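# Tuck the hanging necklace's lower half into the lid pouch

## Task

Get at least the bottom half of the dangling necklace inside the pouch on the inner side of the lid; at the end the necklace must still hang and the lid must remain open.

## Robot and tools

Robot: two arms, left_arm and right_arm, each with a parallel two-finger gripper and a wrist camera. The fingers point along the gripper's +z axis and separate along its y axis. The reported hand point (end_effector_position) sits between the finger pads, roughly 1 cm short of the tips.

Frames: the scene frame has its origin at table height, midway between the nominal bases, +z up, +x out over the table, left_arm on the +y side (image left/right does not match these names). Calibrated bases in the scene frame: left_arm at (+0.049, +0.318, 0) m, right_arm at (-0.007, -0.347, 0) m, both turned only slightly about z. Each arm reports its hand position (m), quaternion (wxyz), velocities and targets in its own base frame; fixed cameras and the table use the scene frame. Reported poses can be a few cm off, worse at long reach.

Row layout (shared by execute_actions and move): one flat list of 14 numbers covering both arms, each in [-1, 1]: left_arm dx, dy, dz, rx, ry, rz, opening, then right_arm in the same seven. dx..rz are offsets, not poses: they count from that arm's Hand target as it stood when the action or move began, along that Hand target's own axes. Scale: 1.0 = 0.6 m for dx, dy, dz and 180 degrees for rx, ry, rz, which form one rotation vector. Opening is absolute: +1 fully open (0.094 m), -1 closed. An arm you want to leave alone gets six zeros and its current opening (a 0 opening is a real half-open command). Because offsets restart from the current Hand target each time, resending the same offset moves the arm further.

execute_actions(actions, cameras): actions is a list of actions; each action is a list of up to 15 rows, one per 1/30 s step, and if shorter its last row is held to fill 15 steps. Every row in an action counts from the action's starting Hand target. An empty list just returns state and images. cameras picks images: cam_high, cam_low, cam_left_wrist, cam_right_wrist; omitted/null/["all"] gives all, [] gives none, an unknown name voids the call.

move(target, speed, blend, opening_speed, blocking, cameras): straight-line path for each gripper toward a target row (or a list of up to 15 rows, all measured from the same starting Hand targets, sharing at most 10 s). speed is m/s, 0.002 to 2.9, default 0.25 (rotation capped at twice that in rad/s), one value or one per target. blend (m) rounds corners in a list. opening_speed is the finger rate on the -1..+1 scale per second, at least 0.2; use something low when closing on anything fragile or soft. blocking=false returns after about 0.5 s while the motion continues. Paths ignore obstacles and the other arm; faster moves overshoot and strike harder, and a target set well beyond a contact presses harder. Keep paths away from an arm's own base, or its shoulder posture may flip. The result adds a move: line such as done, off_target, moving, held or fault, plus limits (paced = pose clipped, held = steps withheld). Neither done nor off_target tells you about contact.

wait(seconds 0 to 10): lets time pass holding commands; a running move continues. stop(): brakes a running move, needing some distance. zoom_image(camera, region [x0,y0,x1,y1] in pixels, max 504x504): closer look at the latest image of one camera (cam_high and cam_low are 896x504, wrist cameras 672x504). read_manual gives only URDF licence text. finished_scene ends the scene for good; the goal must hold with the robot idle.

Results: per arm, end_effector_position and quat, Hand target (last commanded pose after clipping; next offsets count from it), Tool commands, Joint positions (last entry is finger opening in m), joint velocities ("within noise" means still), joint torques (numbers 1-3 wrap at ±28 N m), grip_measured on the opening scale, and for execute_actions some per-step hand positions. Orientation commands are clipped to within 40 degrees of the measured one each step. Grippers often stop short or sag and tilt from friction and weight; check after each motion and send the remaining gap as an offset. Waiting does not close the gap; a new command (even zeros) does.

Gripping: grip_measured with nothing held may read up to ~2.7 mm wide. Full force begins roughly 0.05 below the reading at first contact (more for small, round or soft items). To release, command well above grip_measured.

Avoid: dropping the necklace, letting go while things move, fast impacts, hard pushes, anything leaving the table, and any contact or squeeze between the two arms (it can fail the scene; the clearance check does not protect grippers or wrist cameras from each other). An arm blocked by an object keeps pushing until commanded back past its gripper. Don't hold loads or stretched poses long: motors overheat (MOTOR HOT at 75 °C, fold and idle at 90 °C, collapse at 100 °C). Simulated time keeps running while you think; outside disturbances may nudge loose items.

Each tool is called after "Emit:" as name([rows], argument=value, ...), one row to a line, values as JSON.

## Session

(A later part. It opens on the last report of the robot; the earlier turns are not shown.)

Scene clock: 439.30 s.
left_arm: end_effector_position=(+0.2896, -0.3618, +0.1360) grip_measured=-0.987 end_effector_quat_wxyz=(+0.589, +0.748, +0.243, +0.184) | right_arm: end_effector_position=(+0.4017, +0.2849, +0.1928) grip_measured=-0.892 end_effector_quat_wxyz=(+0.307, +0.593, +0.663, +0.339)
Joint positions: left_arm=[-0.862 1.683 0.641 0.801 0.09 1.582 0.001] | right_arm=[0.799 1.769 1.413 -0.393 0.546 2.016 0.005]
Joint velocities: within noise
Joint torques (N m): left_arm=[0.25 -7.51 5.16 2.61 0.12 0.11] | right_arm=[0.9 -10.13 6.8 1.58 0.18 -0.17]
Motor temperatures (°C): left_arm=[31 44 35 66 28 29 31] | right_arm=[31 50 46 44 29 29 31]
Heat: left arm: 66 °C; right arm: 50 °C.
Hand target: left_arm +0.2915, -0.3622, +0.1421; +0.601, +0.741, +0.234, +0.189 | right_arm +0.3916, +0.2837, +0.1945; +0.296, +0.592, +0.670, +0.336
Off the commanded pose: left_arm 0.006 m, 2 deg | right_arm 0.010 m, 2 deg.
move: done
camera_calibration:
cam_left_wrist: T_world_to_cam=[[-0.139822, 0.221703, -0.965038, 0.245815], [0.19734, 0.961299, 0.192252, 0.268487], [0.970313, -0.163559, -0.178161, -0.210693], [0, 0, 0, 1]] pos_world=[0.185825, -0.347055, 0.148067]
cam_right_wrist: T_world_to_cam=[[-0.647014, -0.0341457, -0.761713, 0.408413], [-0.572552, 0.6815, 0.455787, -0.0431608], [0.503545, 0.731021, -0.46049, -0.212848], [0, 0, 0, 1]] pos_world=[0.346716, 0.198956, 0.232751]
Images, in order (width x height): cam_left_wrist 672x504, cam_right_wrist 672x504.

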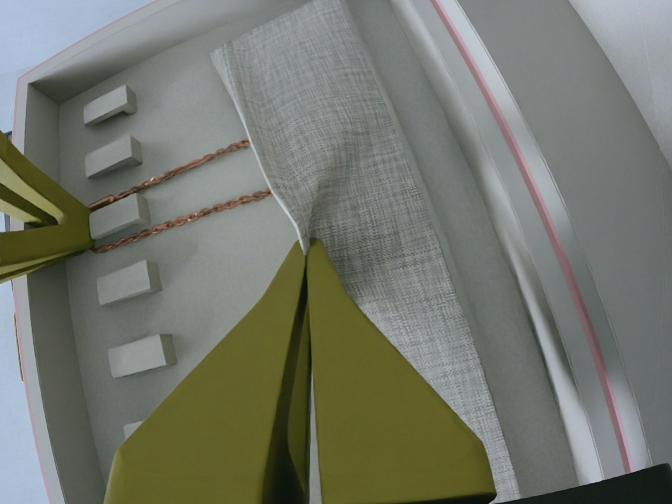

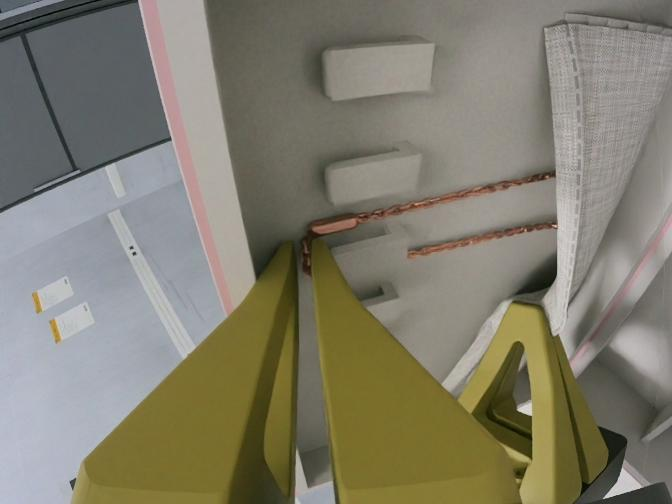

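Emit:
move(target=[0,0,0,0,0,0,-1, 0.0,-0.001,-0.008,0,0,0,-0.89], speed=0.02, cameras=["cam_left_wrist", "cam_right_wrist", "cam_low"])

Emit:
zoom_image(camera="cam_low", region=[440, 230, 570, 330])

Scene clock: 440.27 s.
left_arm: end_effector_position=(+0.2894, -0.3619, +0.1360) grip_measured=-0.987 end_effector_quat_wxyz=(+0.590, +0.748, +0.242, +0.183) | right_arm: end_effector_position=(+0.3983, +0.2847, +0.1940) grip_measured=-0.893 end_effector_quat_wxyz=(+0.306, +0.593, +0.663, +0.339)
Joint positions: left_arm=[-0.862 1.683 0.641 0.801 0.091 1.582 0.001] | right_arm=[0.805 1.759 1.408 -0.4 0.549 2.022 0.005]
Joint velocities: within noise
Joint torques (N m): left_arm=[0.54 -7.61 5.18 2.66 0.02 0.08] | right_arm=[1.02 -10.22 6.91 1.53 0.19 -0.16]
Motor temperatures (°C): left_arm=[31 44 35 66 28 29 31] | right_arm=[31 50 46 44 29 29 31]
Heat: left arm: 66 °C; right arm: 50 °C.
Hand target: left_arm +0.2915, -0.3622, +0.1421; +0.601, +0.741, +0.234, +0.189 | right_arm +0.3874, +0.2833, +0.1969; +0.296, +0.592, +0.670, +0.337
Off the commanded pose: left_arm 0.006 m, 2 deg | right_arm 0.011 m, 1 deg.
move: off_target (right_arm)
camera_calibration:
cam_left_wrist: T_world_to_cam=[[-0.139705, 0.221687, -0.965058, 0.245763], [0.198423, 0.961115, 0.192057, 0.268292], [0.970109, -0.164659, -0.17826, -0.210829], [0, 0, 0, 1]] pos_world=[0.185626, -0.347057, 0.148066]
cam_right_wrist: T_world_to_cam=[[-0.647888, -0.0339004, -0.760981, 0.407277], [-0.572286, 0.680977, 0.4569, -0.0457393], [0.502722, 0.731519, -0.460598, -0.210109], [0, 0, 0, 1]] pos_world=[0.343321, 0.198653, 0.234052]
Images, in order (width x height): cam_low 896x504, cam_left_wrist 672x504, cam_right_wrist 672x504.

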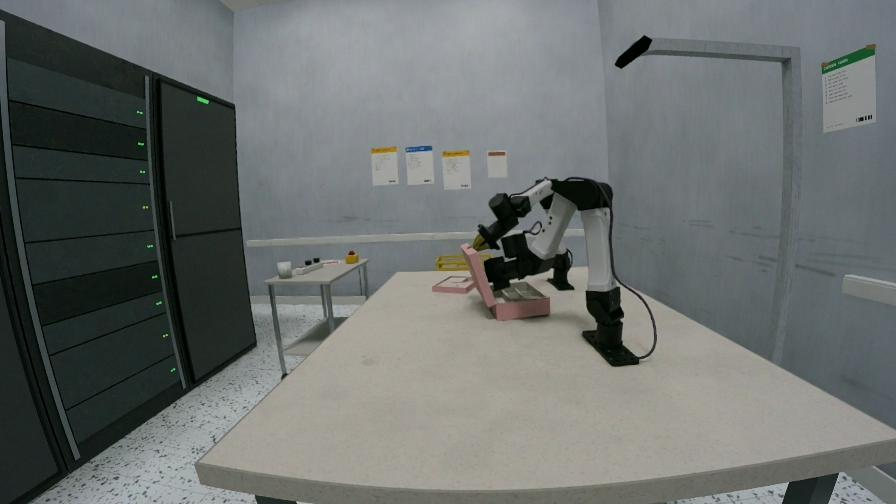

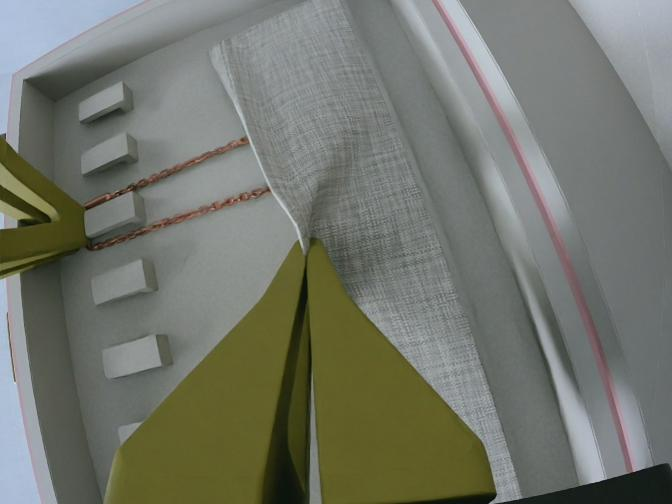

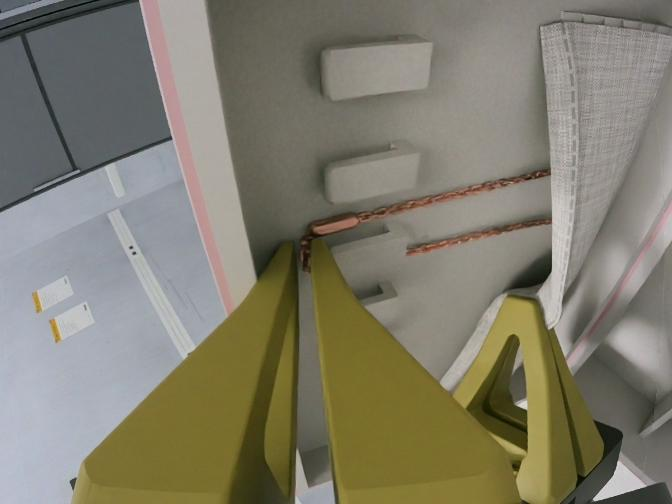

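Scaled by 3.877.

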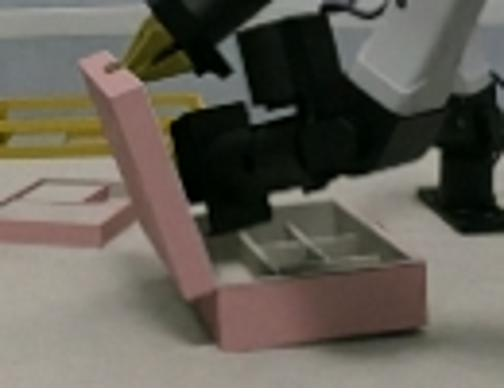

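Emit:
move(target=[0,0,0,0,0,0,-1, 0.0,-0.001,-0.008,0,0,0,-0.89], speed=0.02, cameras=["cam_left_wrist", "cam_right_wrist", "cam_low"])

Emit:
zoom_image(camera="cam_low", region=[440, 230, 570, 330])

Emit:
zoom_image(camera="cam_right_wrist", region=[260, 200, 390, 300])

Scene clock: 441.17 s.
left_arm: end_effector_position=(+0.2893, -0.3620, +0.1360) grip_measured=-0.987 end_effector_quat_wxyz=(+0.590, +0.749, +0.242, +0.183) | right_arm: end_effector_position=(+0.3949, +0.2843, +0.1952) grip_measured=-0.894 end_effector_quat_wxyz=(+0.306, +0.594, +0.662, +0.339)
Joint positions: left_arm=[-0.862 1.683 0.641 0.801 0.092 1.582 0.001] | right_arm=[0.812 1.75 1.402 -0.407 0.556 2.028 0.005]
Joint velocities: within noise
Joint torques (N m): left_arm=[0.54 -7.39 5 2.63 0.14 0.03] | right_arm=[1.09 -10.4 7.04 1.49 0.19 -0.17]
Motor temperatures (°C): left_arm=[31 44 35 66 28 29 31] | right_arm=[31 50 46 44 29 29 31]
Heat: left arm: 66 °C; right arm: 50 °C.
Hand target: left_arm +0.2915, -0.3622, +0.1421; +0.601, +0.741, +0.234, +0.189 | right_arm +0.3832, +0.2828, +0.1994; +0.296, +0.592, +0.670, +0.337
Off the commanded pose: left_arm 0.007 m, 2 deg | right_arm 0.012 m, 2 deg.
move: off_target (right_arm)
camera_calibration:
cam_left_wrist: T_world_to_cam=[[-0.139755, 0.22166, -0.965057, 0.245763], [0.19924, 0.960983, 0.191871, 0.268124], [0.969934, -0.165463, -0.178465, -0.211047], [0, 0, 0, 1]] pos_world=[0.185627, -0.347059, 0.148066]
cam_right_wrist: T_world_to_cam=[[-0.647702, -0.0328211, -0.761186, 0.405538], [-0.571051, 0.682285, 0.456495, -0.0486908], [0.504363, 0.730349, -0.46066, -0.207885], [0, 0, 0, 1]] pos_world=[0.339712, 0.19836, 0.235152]
Images, in order (width x height): cam_low 896x504, cam_left_wrist 672x504, cam_right_wrist 672x504.

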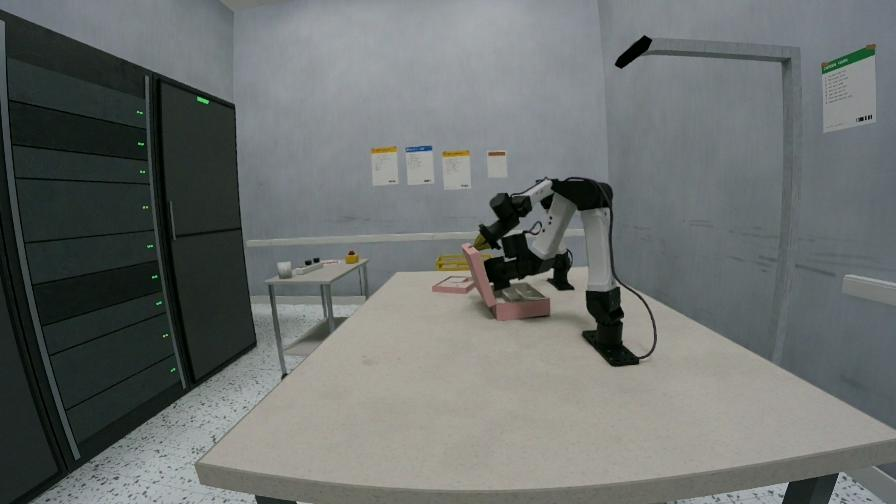

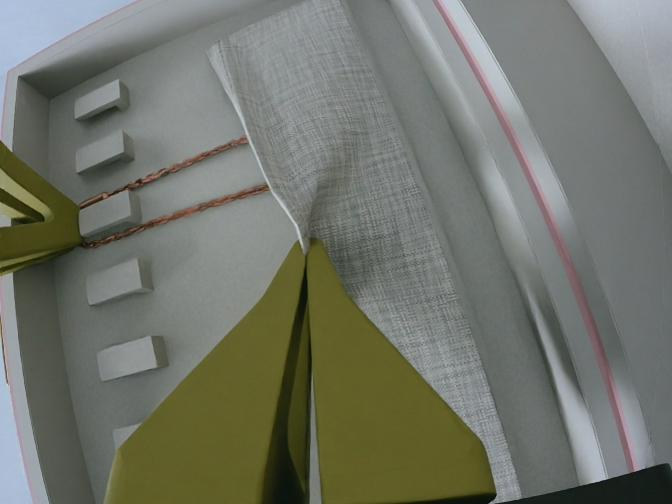

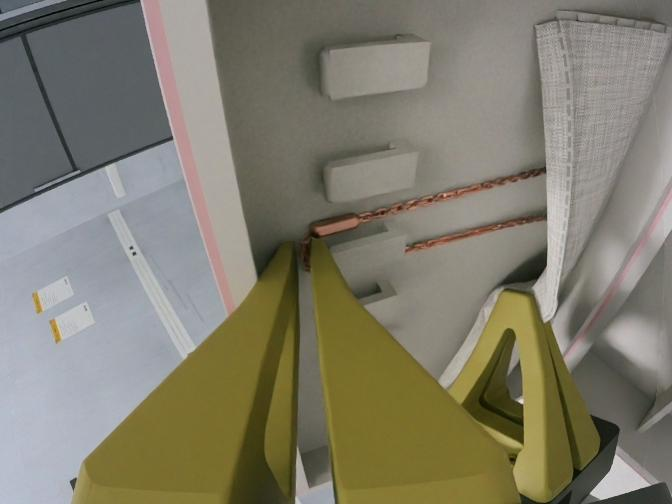

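Scaled by 3.877.

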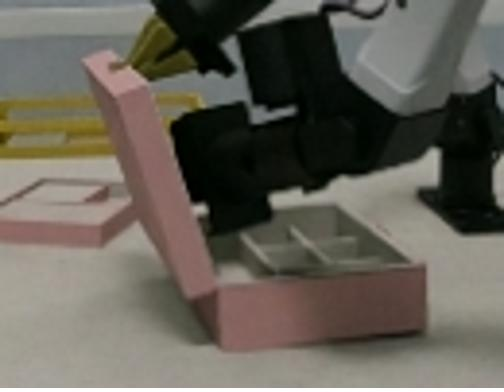

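Scaled by 3.877 from the camera's 672x504 image, which has a finer 960x720 frame.

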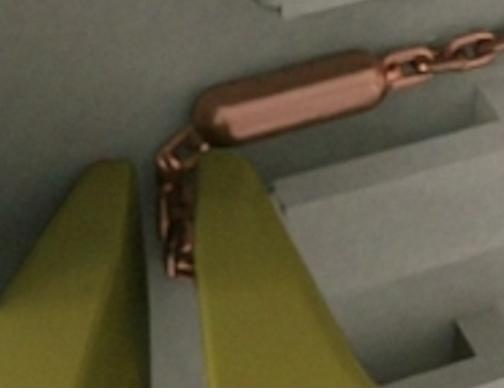

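Emit:
move(target=[0,0,0,0,0,0,-1, 0,0,0,0,0,0,-1], speed=0.02, opening_speed=0.2, cameras=["cam_right_wrist"])

Emit:
zoom_image(camera="cam_right_wrist", region=[260, 200, 390, 300])

Scene clock: 444.67 s.
left_arm: end_effector_position=(+0.2892, -0.3621, +0.1360) grip_measured=-0.987 end_effector_quat_wxyz=(+0.590, +0.749, +0.242, +0.183) | right_arm: end_effector_position=(+0.3893, +0.2827, +0.1954) grip_measured=-0.998 end_effector_quat_wxyz=(+0.305, +0.592, +0.668, +0.331)
Joint positions: left_arm=[-0.862 1.683 0.641 0.801 0.093 1.582 0.001] | right_arm=[0.818 1.739 1.402 -0.438 0.556 2.029 0]
Joint velocities: within noise
Joint torques (N m): left_arm=[0.49 -7.43 5.15 2.61 0.06 0.09] | right_arm=[0.61 -9.5 7.05 1.76 0.2 -0.16]
Motor temperatures (°C): left_arm=[31 44 35 66 28 29 31] | right_arm=[31 50 46 44 29 29 31]
Heat: left arm: 66 °C; right arm: 50 °C.
Hand target: left_arm +0.2916, -0.3621, +0.1421; +0.601, +0.741, +0.234, +0.189 | right_arm +0.3833, +0.2826, +0.1994; +0.296, +0.592, +0.670, +0.336
Off the commanded pose: left_arm 0.007 m, 2 deg | right_arm 0.007 m, 1 deg.
move: done
camera_calibration:
cam_right_wrist: T_world_to_cam=[[-0.657432, -0.0473971, -0.752022, 0.408177], [-0.569196, 0.685217, 0.454415, -0.0521166], [0.49376, 0.726795, -0.477462, -0.195413], [0, 0, 0, 1]] pos_world=[0.335171, 0.197082, 0.237338]
Images, in order (width x height): cam_right_wrist 672x504.

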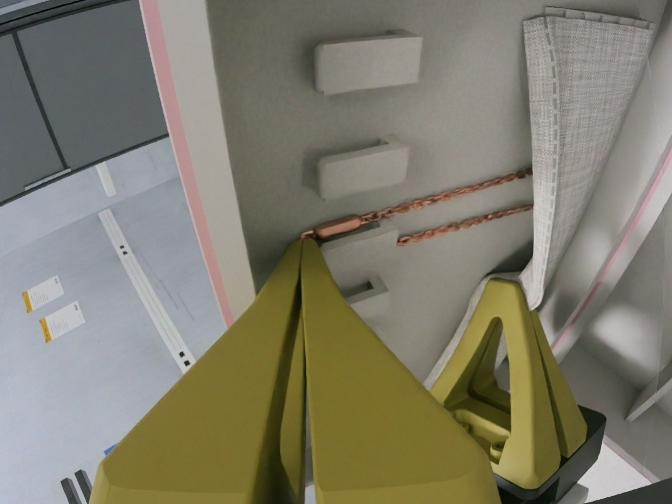

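Scaled by 3.877 from the camera's 672x504 image, which has a finer 960x720 frame.

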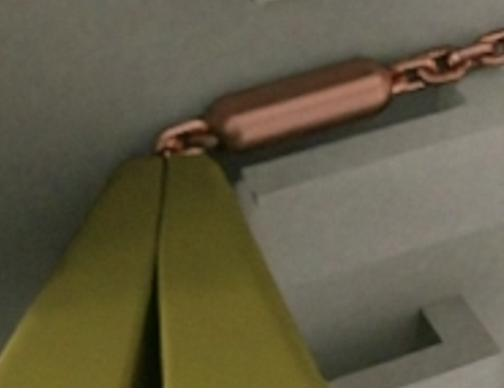

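Emit:
wait(seconds=0.1, cameras=["cam_left_wrist", "cam_low"])

Emit:
zoom_image(camera="cam_left_wrist", region=[40, 160, 180, 280])

Emit:
zoom_image(camera="cam_low", region=[440, 230, 570, 330])

Scene clock: 445.00 s.
left_arm: end_effector_position=(+0.2892, -0.3621, +0.1360) grip_measured=-0.987 end_effector_quat_wxyz=(+0.590, +0.749, +0.242, +0.183) | right_arm: end_effector_position=(+0.3893, +0.2827, +0.1954) grip_measured=-0.998 end_effector_quat_wxyz=(+0.305, +0.592, +0.668, +0.331)
Joint positions: left_arm=[-0.862 1.683 0.641 0.801 0.093 1.582 0.001] | right_arm=[0.818 1.739 1.402 -0.438 0.556 2.029 0]
Joint velocities: within noise
Joint torques (N m): left_arm=[0.46 -7.25 5.33 2.66 0.04 0.07] | right_arm=[0.61 -9.48 7.08 1.76 0.2 -0.16]
Motor temperatures (°C): left_arm=[31 44 35 66 28 29 31] | right_arm=[31 51 46 44 29 29 31]
Heat: left arm: 66 °C; right arm: 51 °C.
Hand target: left_arm +0.2916, -0.3621, +0.1421; +0.601, +0.741, +0.234, +0.189 | right_arm +0.3833, +0.2826, +0.1994; +0.296, +0.592, +0.670, +0.336
Tool commands: left_gripper/opening=-1.0 right_gripper/opening=-1.0
Off the commanded pose: left_arm 0.007 m, 2 deg | right_arm 0.007 m, 1 deg.
wait: 0.10 s; at rest from the start
camera_calibration:
cam_left_wrist: T_world_to_cam=[[-0.139706, 0.221674, -0.965061, 0.245746], [0.199933, 0.96086, 0.191766, 0.267989], [0.969798, -0.166157, -0.178558, -0.211152], [0, 0, 0, 1]] pos_world=[0.185528, -0.34706, 0.148065]
Images, in order (width x height): cam_low 896x504, cam_left_wrist 672x504.

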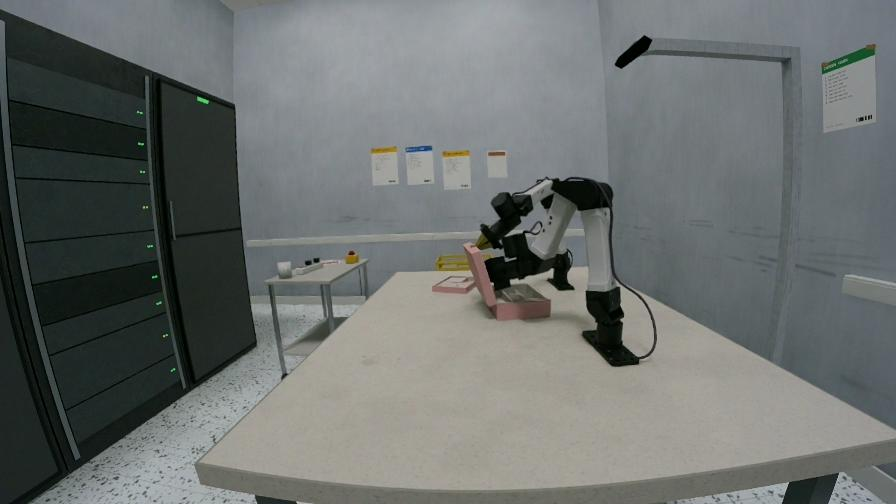

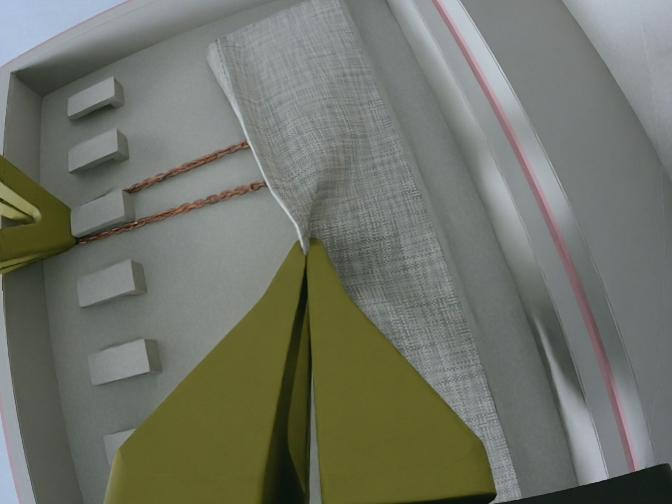

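Scaled by 3.600 from the camera's 672x504 image, which has a finer 960x720 frame.

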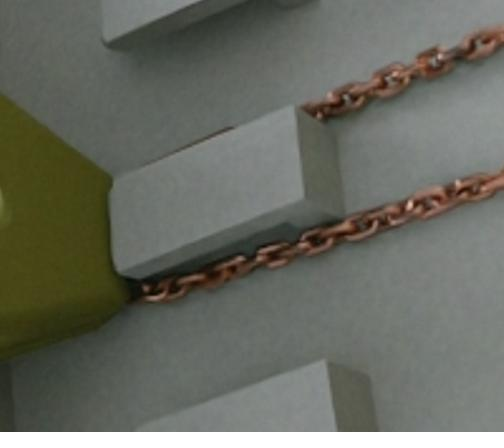

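Scaled by 3.877.

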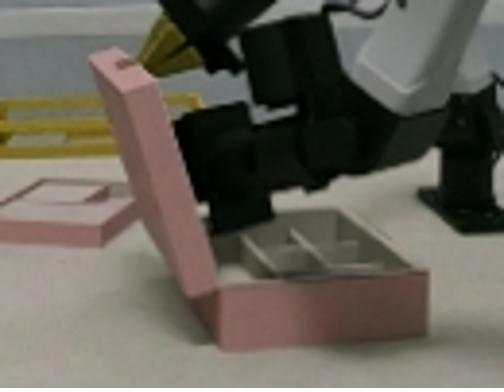

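Emit:
move(target=[0,0,0,0,0,0,-1, -0.0041,0.0102,0.0129,-0.0069,-0.0051,0,-1], speed=0.02, cameras=["cam_left_wrist", "cam_right_wrist"])

Emit:
zoom_image(camera="cam_right_wrist", region=[260, 200, 390, 300])

Emit:
zoom_image(camera="cam_left_wrist", region=[40, 160, 180, 280])

Scene clock: 450.30 s.
left_arm: end_effector_position=(+0.2892, -0.3621, +0.1360) grip_measured=-0.987 end_effector_quat_wxyz=(+0.590, +0.749, +0.242, +0.183) | right_arm: end_effector_position=(+0.3899, +0.2828, +0.1960) grip_measured=-0.998 end_effector_quat_wxyz=(+0.305, +0.592, +0.667, +0.333)
Joint positions: left_arm=[-0.862 1.683 0.641 0.801 0.093 1.582 0.001] | right_arm=[0.817 1.739 1.402 -0.434 0.556 2.029 0]
Joint velocities: within noise
Joint torques (N m): left_arm=[0.47 -7.42 5.16 2.71 0.08 0.06] | right_arm=[-0.27 -7.94 7.92 2.04 0.34 -0.34]
Motor temperatures (°C): left_arm=[31 44 35 66 28 29 31] | right_arm=[31 51 46 44 29 29 31]
Heat: left arm: 66 °C; right arm: 51 °C.
Hand target: left_arm +0.2916, -0.3621, +0.1421; +0.601, +0.741, +0.234, +0.189 | right_arm +0.3934, +0.2815, +0.1997; +0.308, +0.591, +0.664, +0.339
Off the commanded pose: left_arm 0.007 m, 2 deg | right_arm 0.005 m, 1 deg.
move: done
camera_calibration:
cam_left_wrist: T_world_to_cam=[[-0.139706, 0.221674, -0.965061, 0.245746], [0.199933, 0.96086, 0.191766, 0.267989], [0.969798, -0.166157, -0.178558, -0.211152], [0, 0, 0, 1]] pos_world=[0.185528, -0.34706, 0.148065]
cam_right_wrist: T_world_to_cam=[[-0.655488, -0.044728, -0.75388, 0.407903], [-0.56984, 0.684385, 0.454863, -0.0517116], [0.495599, 0.727748, -0.474094, -0.19724], [0, 0, 0, 1]] pos_world=[0.33566, 0.197177, 0.237521]
Images, in order (width x height): cam_left_wrist 672x504, cam_right_wrist 672x504.

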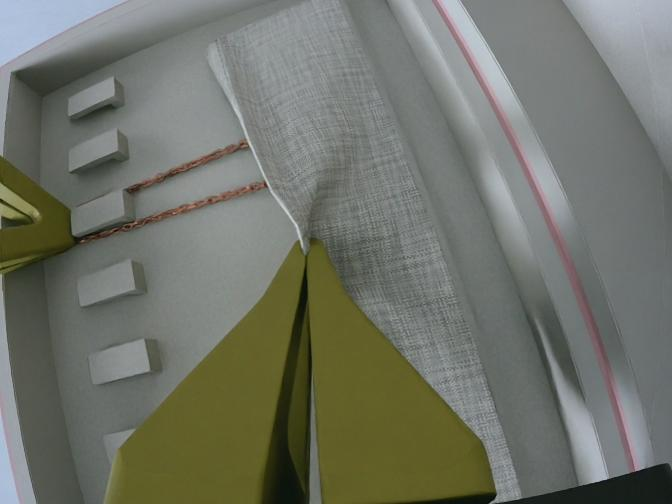

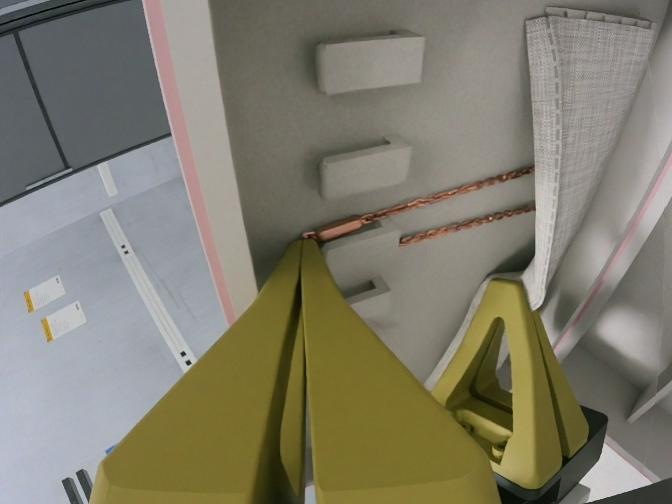

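Scaled by 3.877 from the camera's 672x504 image, which has a finer 960x720 frame.

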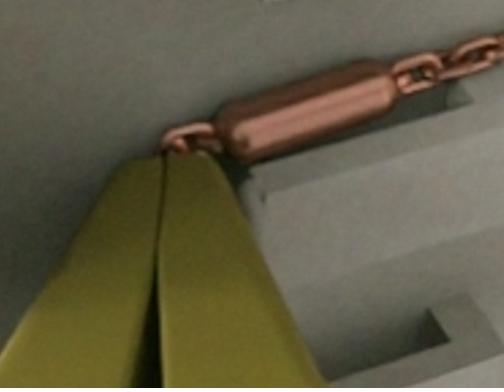

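Scaled by 3.600 from the camera's 672x504 image, which has a finer 960x720 frame.

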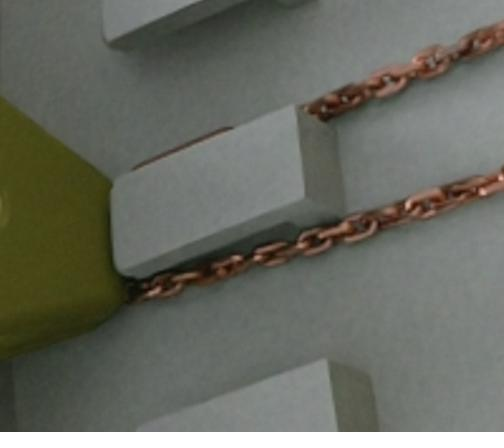

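Emit:
move(target=[0,0,0,0,0,0,-1, -0.0005,0.0043,0.0014,-0.0024,0.0003,0.0023,-1], speed=0.02, cameras=["cam_right_wrist"])

Emit:
zoom_image(camera="cam_right_wrist", region=[260, 200, 390, 300])

Scene clock: 452.73 s.
left_arm: end_effector_position=(+0.2892, -0.3621, +0.1360) grip_measured=-0.987 end_effector_quat_wxyz=(+0.590, +0.749, +0.242, +0.183) | right_arm: end_effector_position=(+0.3912, +0.2829, +0.1972) grip_measured=-0.998 end_effector_quat_wxyz=(+0.306, +0.593, +0.665, +0.336)
Joint positions: left_arm=[-0.862 1.683 0.641 0.801 0.093 1.582 0.001] | right_arm=[0.815 1.739 1.402 -0.427 0.556 2.029 0]
Joint velocities: within noise
Joint torques (N m): left_arm=[0.51 -7.35 5.16 2.66 0.06 0.1] | right_arm=[-0.31 -7.9 8.06 2.08 0.34 -0.34]
Motor temperatures (°C): left_arm=[31 44 35 66 28 29 31] | right_arm=[31 51 47 45 29 29 31]
Heat: left arm: 66 °C; right arm: 51 °C.
Hand target: left_arm +0.2916, -0.3621, +0.1421; +0.601, +0.741, +0.234, +0.189 | right_arm +0.3956, +0.2815, +0.2013; +0.308, +0.592, +0.661, +0.343
Off the commanded pose: left_arm 0.007 m, 2 deg | right_arm 0.006 m, 1 deg.
move: done
camera_calibration:
cam_right_wrist: T_world_to_cam=[[-0.651819, -0.0395317, -0.757344, 0.407393], [-0.570769, 0.683131, 0.455582, -0.0509602], [0.499355, 0.729225, -0.467841, -0.200418], [0, 0, 0, 1]] pos_world=[0.33654, 0.197067, 0.237989]
Images, in order (width x height): cam_right_wrist 672x504.

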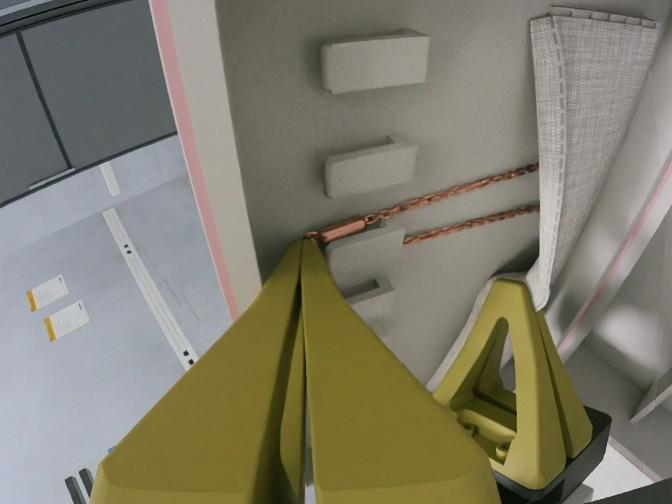

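Scaled by 3.877 from the camera's 672x504 image, which has a finer 960x720 frame.

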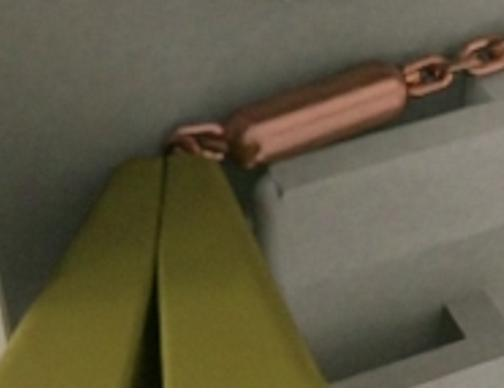

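Emit:
move(target=[0,0,0,0,0,0,-1, -0.0024,0.0012,0.0017,0,-0.001,0.0007,-1], speed=0.02, cameras=["cam_right_wrist", "cam_left_wrist"])

Emit:
zoom_image(camera="cam_right_wrist", region=[260, 200, 390, 300])

Emit:
zoom_image(camera="cam_left_wrist", region=[40, 160, 180, 280])

Scene clock: 453.90 s.
left_arm: end_effector_position=(+0.2892, -0.3621, +0.1360) grip_measured=-0.987 end_effector_quat_wxyz=(+0.590, +0.749, +0.242, +0.183) | right_arm: end_effector_position=(+0.3922, +0.2828, +0.1978) grip_measured=-0.998 end_effector_quat_wxyz=(+0.306, +0.593, +0.664, +0.338)
Joint positions: left_arm=[-0.862 1.683 0.641 0.801 0.093 1.582 0.001] | right_arm=[0.813 1.739 1.402 -0.422 0.555 2.029 0]
Joint velocities: within noise
Joint torques (N m): left_arm=[0.31 -7.38 5.11 2.64 0.13 0.07] | right_arm=[-0.57 -7.79 8.21 2.03 0.38 -0.35]
Motor temperatures (°C): left_arm=[31 44 35 66 28 29 31] | right_arm=[31 51 47 45 29 29 31]
Heat: left arm: 66 °C; right arm: 51 °C.
Hand target: left_arm +0.2916, -0.3621, +0.1421; +0.601, +0.741, +0.234, +0.189 | right_arm +0.3970, +0.2801, +0.2013; +0.309, +0.594, +0.659, +0.342
Off the commanded pose: left_arm 0.007 m, 2 deg | right_arm 0.006 m, 1 deg.
move: done
camera_calibration:
cam_left_wrist: T_world_to_cam=[[-0.139706, 0.221674, -0.965061, 0.245746], [0.199933, 0.96086, 0.191766, 0.267989], [0.969798, -0.166157, -0.178558, -0.211152], [0, 0, 0, 1]] pos_world=[0.185528, -0.34706, 0.148065]
cam_right_wrist: T_world_to_cam=[[-0.649893, -0.0354393, -0.759199, 0.407084], [-0.571127, 0.681837, 0.45707, -0.05037], [0.501452, 0.730645, -0.463361, -0.202681], [0, 0, 0, 1]] pos_world=[0.337428, 0.196859, 0.238166]
Images, in order (width x height): cam_left_wrist 672x504, cam_right_wrist 672x504.

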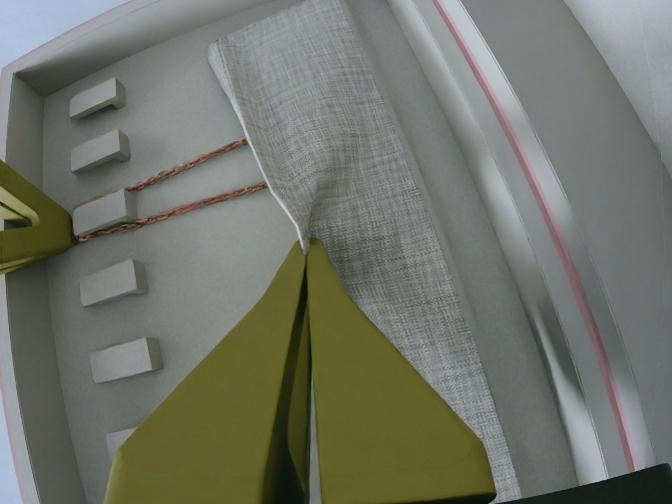

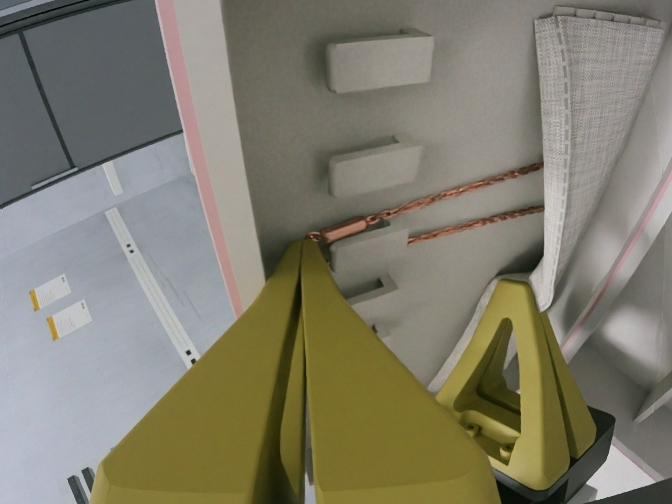

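Scaled by 3.877 from the camera's 672x504 image, which has a finer 960x720 frame.

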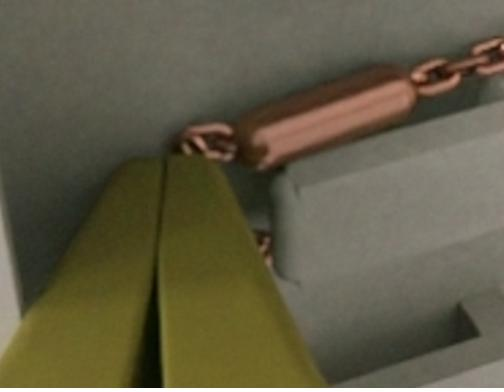

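Scaled by 3.600 from the camera's 672x504 image, which has a finer 960x720 frame.

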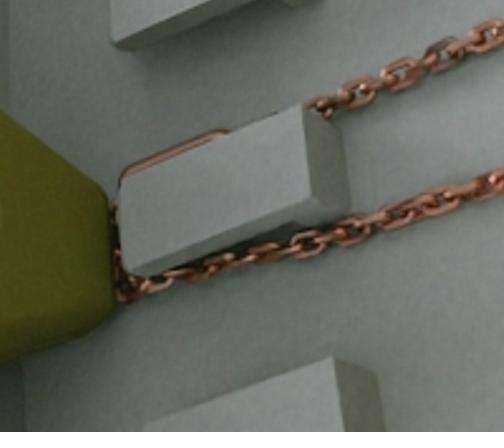

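Emit:
zoom_image(camera="cam_right_wrist", region=[296, 222, 352, 278])

Emit:
zoom_image(camera="cam_left_wrist", region=[56, 190, 116, 250])

Scaled by 9.000 from the camera's 672x504 image, which has a finer 960x720 frame.

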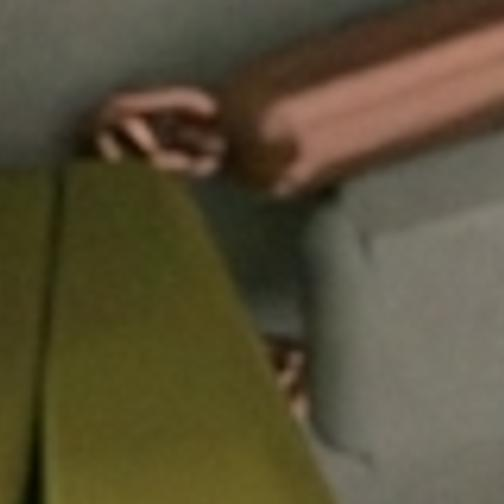

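Scaled by 8.400 from the camera's 672x504 image, which has a finer 960x720 frame.

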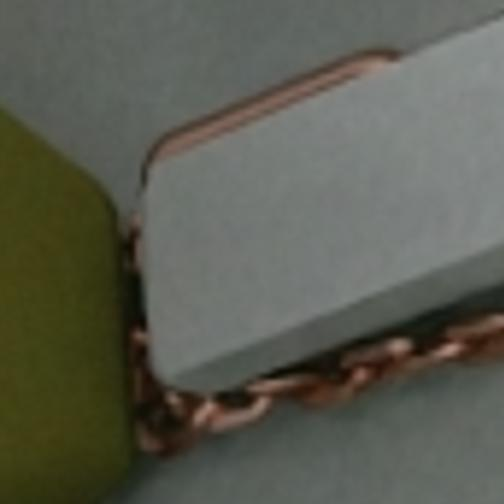

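Emit:
move(target=[0,0,0,0,0,0,-1, 0.0050,-0.0086,-0.0021,0.0039,0.0009,-0.0026,-1], speed=0.03, cameras=["cam_right_wrist"])

Scene clock: 456.03 s.
left_arm: end_effector_position=(+0.2892, -0.3621, +0.1360) grip_measured=-0.987 end_effector_quat_wxyz=(+0.590, +0.749, +0.242, +0.183) | right_arm: end_effector_position=(+0.3922, +0.2829, +0.1978) grip_measured=-0.998 end_effector_quat_wxyz=(+0.305, +0.593, +0.664, +0.338)
Joint positions: left_arm=[-0.862 1.683 0.641 0.801 0.093 1.582 0.001] | right_arm=[0.813 1.739 1.402 -0.422 0.554 2.029 0]
Joint velocities: within noise
Joint torques (N m): left_arm=[0.29 -7.56 5.01 2.63 0.09 0.09] | right_arm=[0.24 -7.64 8.03 1.91 0.34 -0.29]
Motor temperatures (°C): left_arm=[31 44 35 66 28 29 31] | right_arm=[31 51 47 45 29 29 31]
Heat: left arm: 66 °C; right arm: 51 °C.
Hand target: left_arm +0.2916, -0.3621, +0.1421; +0.601, +0.741, +0.234, +0.189 | right_arm +0.3926, +0.2828, +0.1977; +0.306, +0.592, +0.665, +0.338
Off the commanded pose: left_arm 0.007 m, 2 deg | right_arm 0.001 m, 0 deg.
move: done
camera_calibration:
cam_right_wrist: T_world_to_cam=[[-0.650174, -0.0355074, -0.758955, 0.407064], [-0.571312, 0.681359, 0.45755, -0.0503464], [0.500875, 0.731087, -0.463288, -0.202709], [0, 0, 0, 1]] pos_world=[0.337431, 0.196956, 0.238066]
Images, in order (width x height): cam_right_wrist 672x504.

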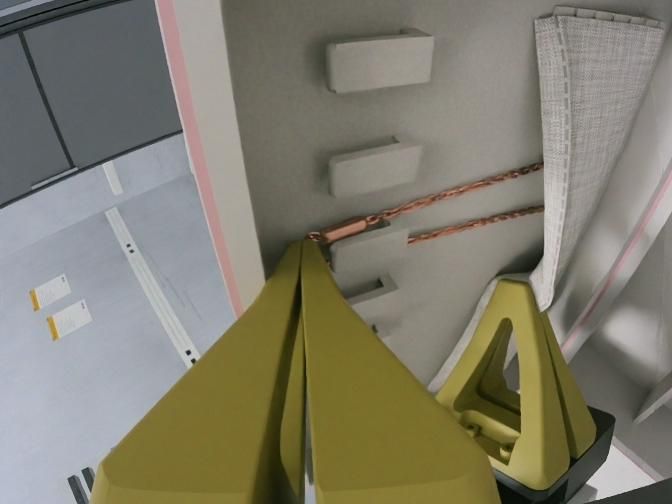

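Emit:
move(target=[0,0,0,0,0,0,-1, 0,0,0,0,0,0,-0.965], speed=0.03, opening_speed=0.2, cameras=["cam_right_wrist", "cam_left_wrist"])

Emit:
zoom_image(camera="cam_right_wrist", region=[286, 212, 366, 288])

Emit:
zoom_image(camera="cam_left_wrist", region=[50, 180, 140, 260])

Scene clock: 456.87 s.
left_arm: end_effector_position=(+0.2892, -0.3621, +0.1360) grip_measured=-0.987 end_effector_quat_wxyz=(+0.590, +0.749, +0.242, +0.183) | right_arm: end_effector_position=(+0.3919, +0.2829, +0.1973) grip_measured=-0.967 end_effector_quat_wxyz=(+0.305, +0.593, +0.665, +0.337)
Joint positions: left_arm=[-0.862 1.683 0.641 0.801 0.093 1.582 0.001] | right_arm=[0.813 1.739 1.402 -0.424 0.553 2.029 0.002]
Joint velocities: within noise
Joint torques (N m): left_arm=[0.42 -7.43 5.27 2.63 0.08 0.11] | right_arm=[0.24 -7.66 8.03 1.94 0.36 -0.29]
Motor temperatures (°C): left_arm=[31 44 35 66 28 29 31] | right_arm=[31 51 47 45 29 29 31]
Heat: left arm: 66 °C; right arm: 51 °C.
Hand target: left_arm +0.2916, -0.3621, +0.1421; +0.601, +0.741, +0.234, +0.189 | right_arm +0.3926, +0.2828, +0.1977; +0.306, +0.592, +0.665, +0.338
Off the commanded pose: left_arm 0.007 m, 2 deg | right_arm 0.001 m, 0 deg.
move: done
camera_calibration:
cam_left_wrist: T_world_to_cam=[[-0.139706, 0.221674, -0.965061, 0.245746], [0.199933, 0.96086, 0.191766, 0.267989], [0.969798, -0.166157, -0.178558, -0.211152], [0, 0, 0, 1]] pos_world=[0.185528, -0.34706, 0.148065]
cam_right_wrist: T_world_to_cam=[[-0.651864, -0.036955, -0.757435, 0.407286], [-0.571074, 0.681089, 0.458249, -0.0504922], [0.498946, 0.731267, -0.465082, -0.201587], [0, 0, 0, 1]] pos_world=[0.337242, 0.196855, 0.237876]
Images, in order (width x height): cam_left_wrist 672x504, cam_right_wrist 672x504.

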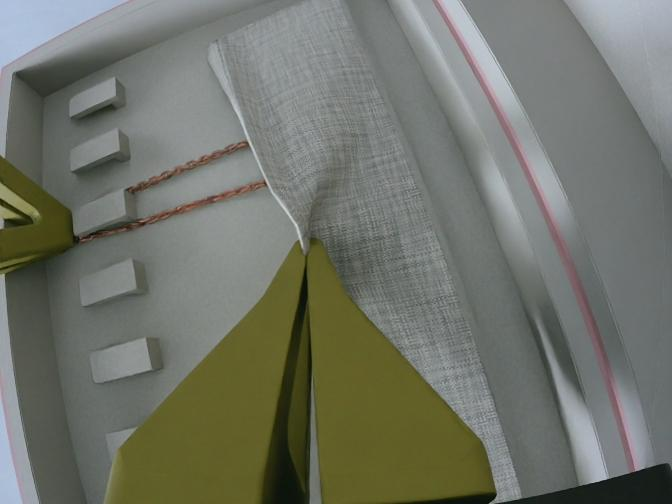

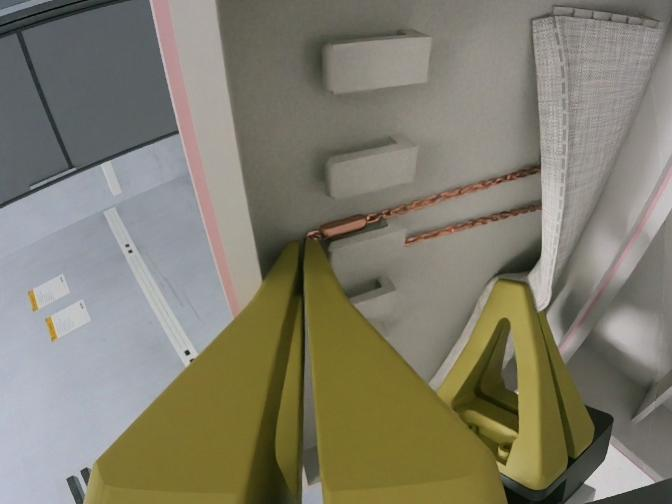

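Scaled by 6.300 from the camera's 672x504 image, which has a finer 960x720 frame.

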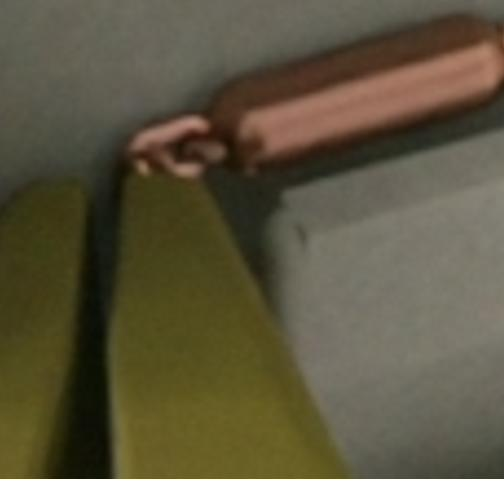

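Scaled by 5.600 from the camera's 672x504 image, which has a finer 960x720 frame.

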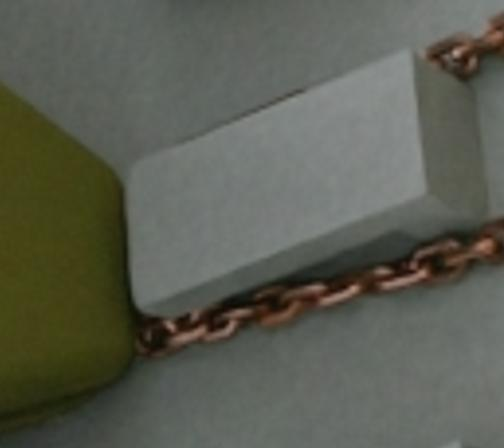

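Emit:
move(target=[0,0,0,0,0,0,-1, 0.0003,-0.0047,-0.0195,-0.0014,0.0047,-0.0019,-0.965], speed=0.02, cameras=["cam_right_wrist", "cam_left_wrist"])

Emit:
zoom_image(camera="cam_right_wrist", region=[286, 212, 366, 288])

Emit:
zoom_image(camera="cam_left_wrist", region=[50, 180, 140, 260])

Scene clock: 459.03 s.
left_arm: end_effector_position=(+0.2891, -0.3621, +0.1360) grip_measured=-0.987 end_effector_quat_wxyz=(+0.590, +0.749, +0.242, +0.183) | right_arm: end_effector_position=(+0.3867, +0.2840, +0.1963) grip_measured=-0.967 end_effector_quat_wxyz=(+0.303, +0.590, +0.667, +0.339)
Joint positions: left_arm=[-0.862 1.683 0.641 0.801 0.093 1.582 0.001] | right_arm=[0.823 1.726 1.382 -0.417 0.554 2.029 0.002]
Joint velocities: within noise
Joint torques (N m): left_arm=[0.49 -7.56 5.23 2.68 0.08 0.05] | right_arm=[0.64 -9.63 6.75 1.85 0.35 -0.29]
Motor temperatures (°C): left_arm=[31 44 35 66 28 29 31] | right_arm=[31 50 47 46 29 29 31]
Heat: left arm: 66 °C; right arm: 50 °C.
Hand target: left_arm +0.2916, -0.3621, +0.1421; +0.601, +0.741, +0.234, +0.189 | right_arm +0.3816, +0.2817, +0.2022; +0.303, +0.587, +0.668, +0.343
Off the commanded pose: left_arm 0.007 m, 2 deg | right_arm 0.008 m, 1 deg.
move: done
camera_calibration:
cam_left_wrist: T_world_to_cam=[[-0.139638, 0.221644, -0.965078, 0.245711], [0.200323, 0.960797, 0.191676, 0.267929], [0.969728, -0.166562, -0.178564, -0.211183], [0, 0, 0, 1]] pos_world=[0.185428, -0.347061, 0.148065]
cam_right_wrist: T_world_to_cam=[[-0.65111, -0.0432817, -0.757748, 0.404779], [-0.577445, 0.676164, 0.457559, -0.0497336], [0.492558, 0.735479, -0.46525, -0.199033], [0, 0, 0, 1]] pos_world=[0.332872, 0.197532, 0.236876]
Images, in order (width x height): cam_left_wrist 672x504, cam_right_wrist 672x504.

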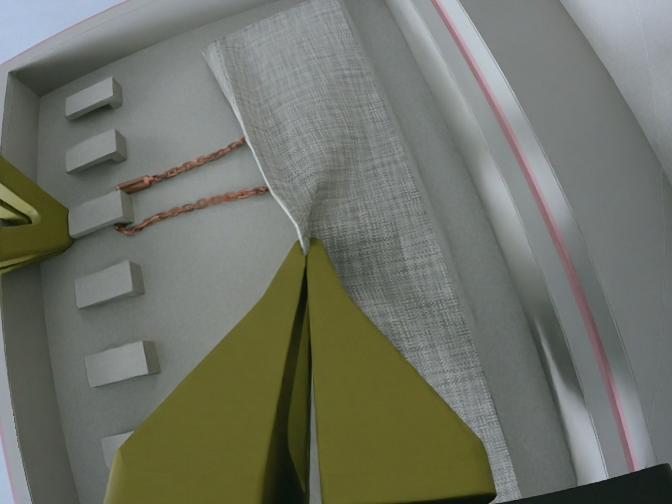

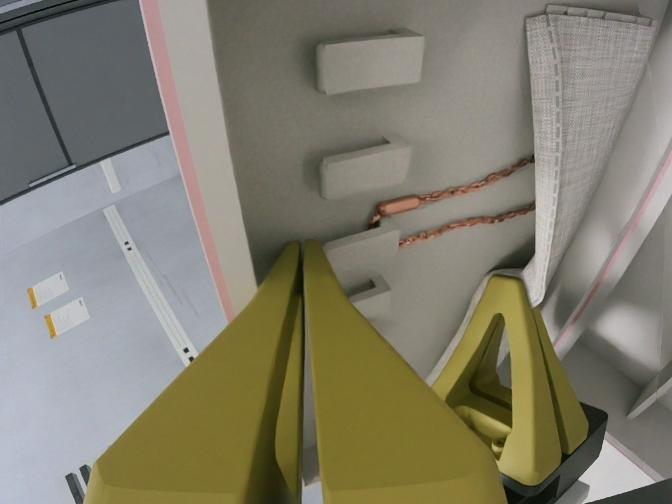

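Scaled by 6.300 from the camera's 672x504 image, which has a finer 960x720 frame.

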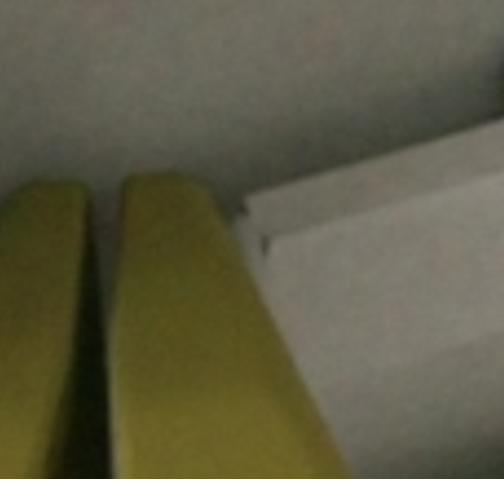

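Scaled by 5.600 from the camera's 672x504 image, which has a finer 960x720 frame.

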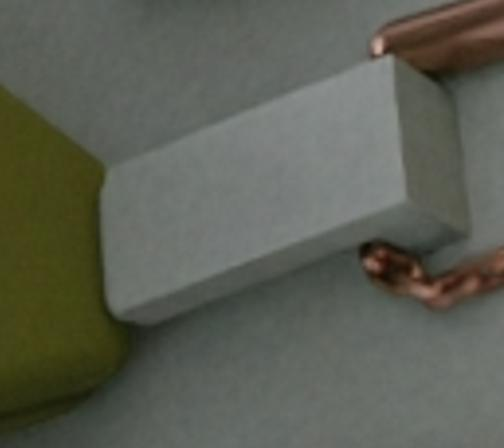

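Emit:
zoom_image(camera="cam_right_wrist", region=[300, 150, 560, 290])

Emit:
zoom_image(camera="cam_left_wrist", region=[50, 120, 330, 280])

Scaled by 1.938 from the camera's 672x504 image, which has a finer 960x720 frame.

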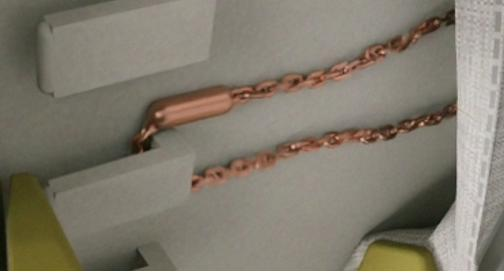

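Scaled by 1.800 from the camera's 672x504 image, which has a finer 960x720 frame.

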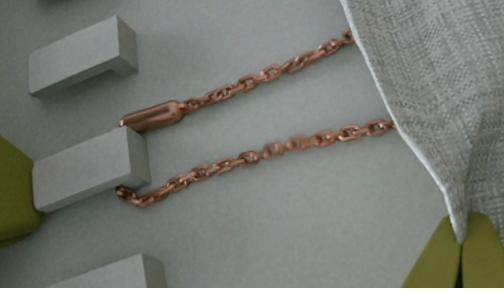

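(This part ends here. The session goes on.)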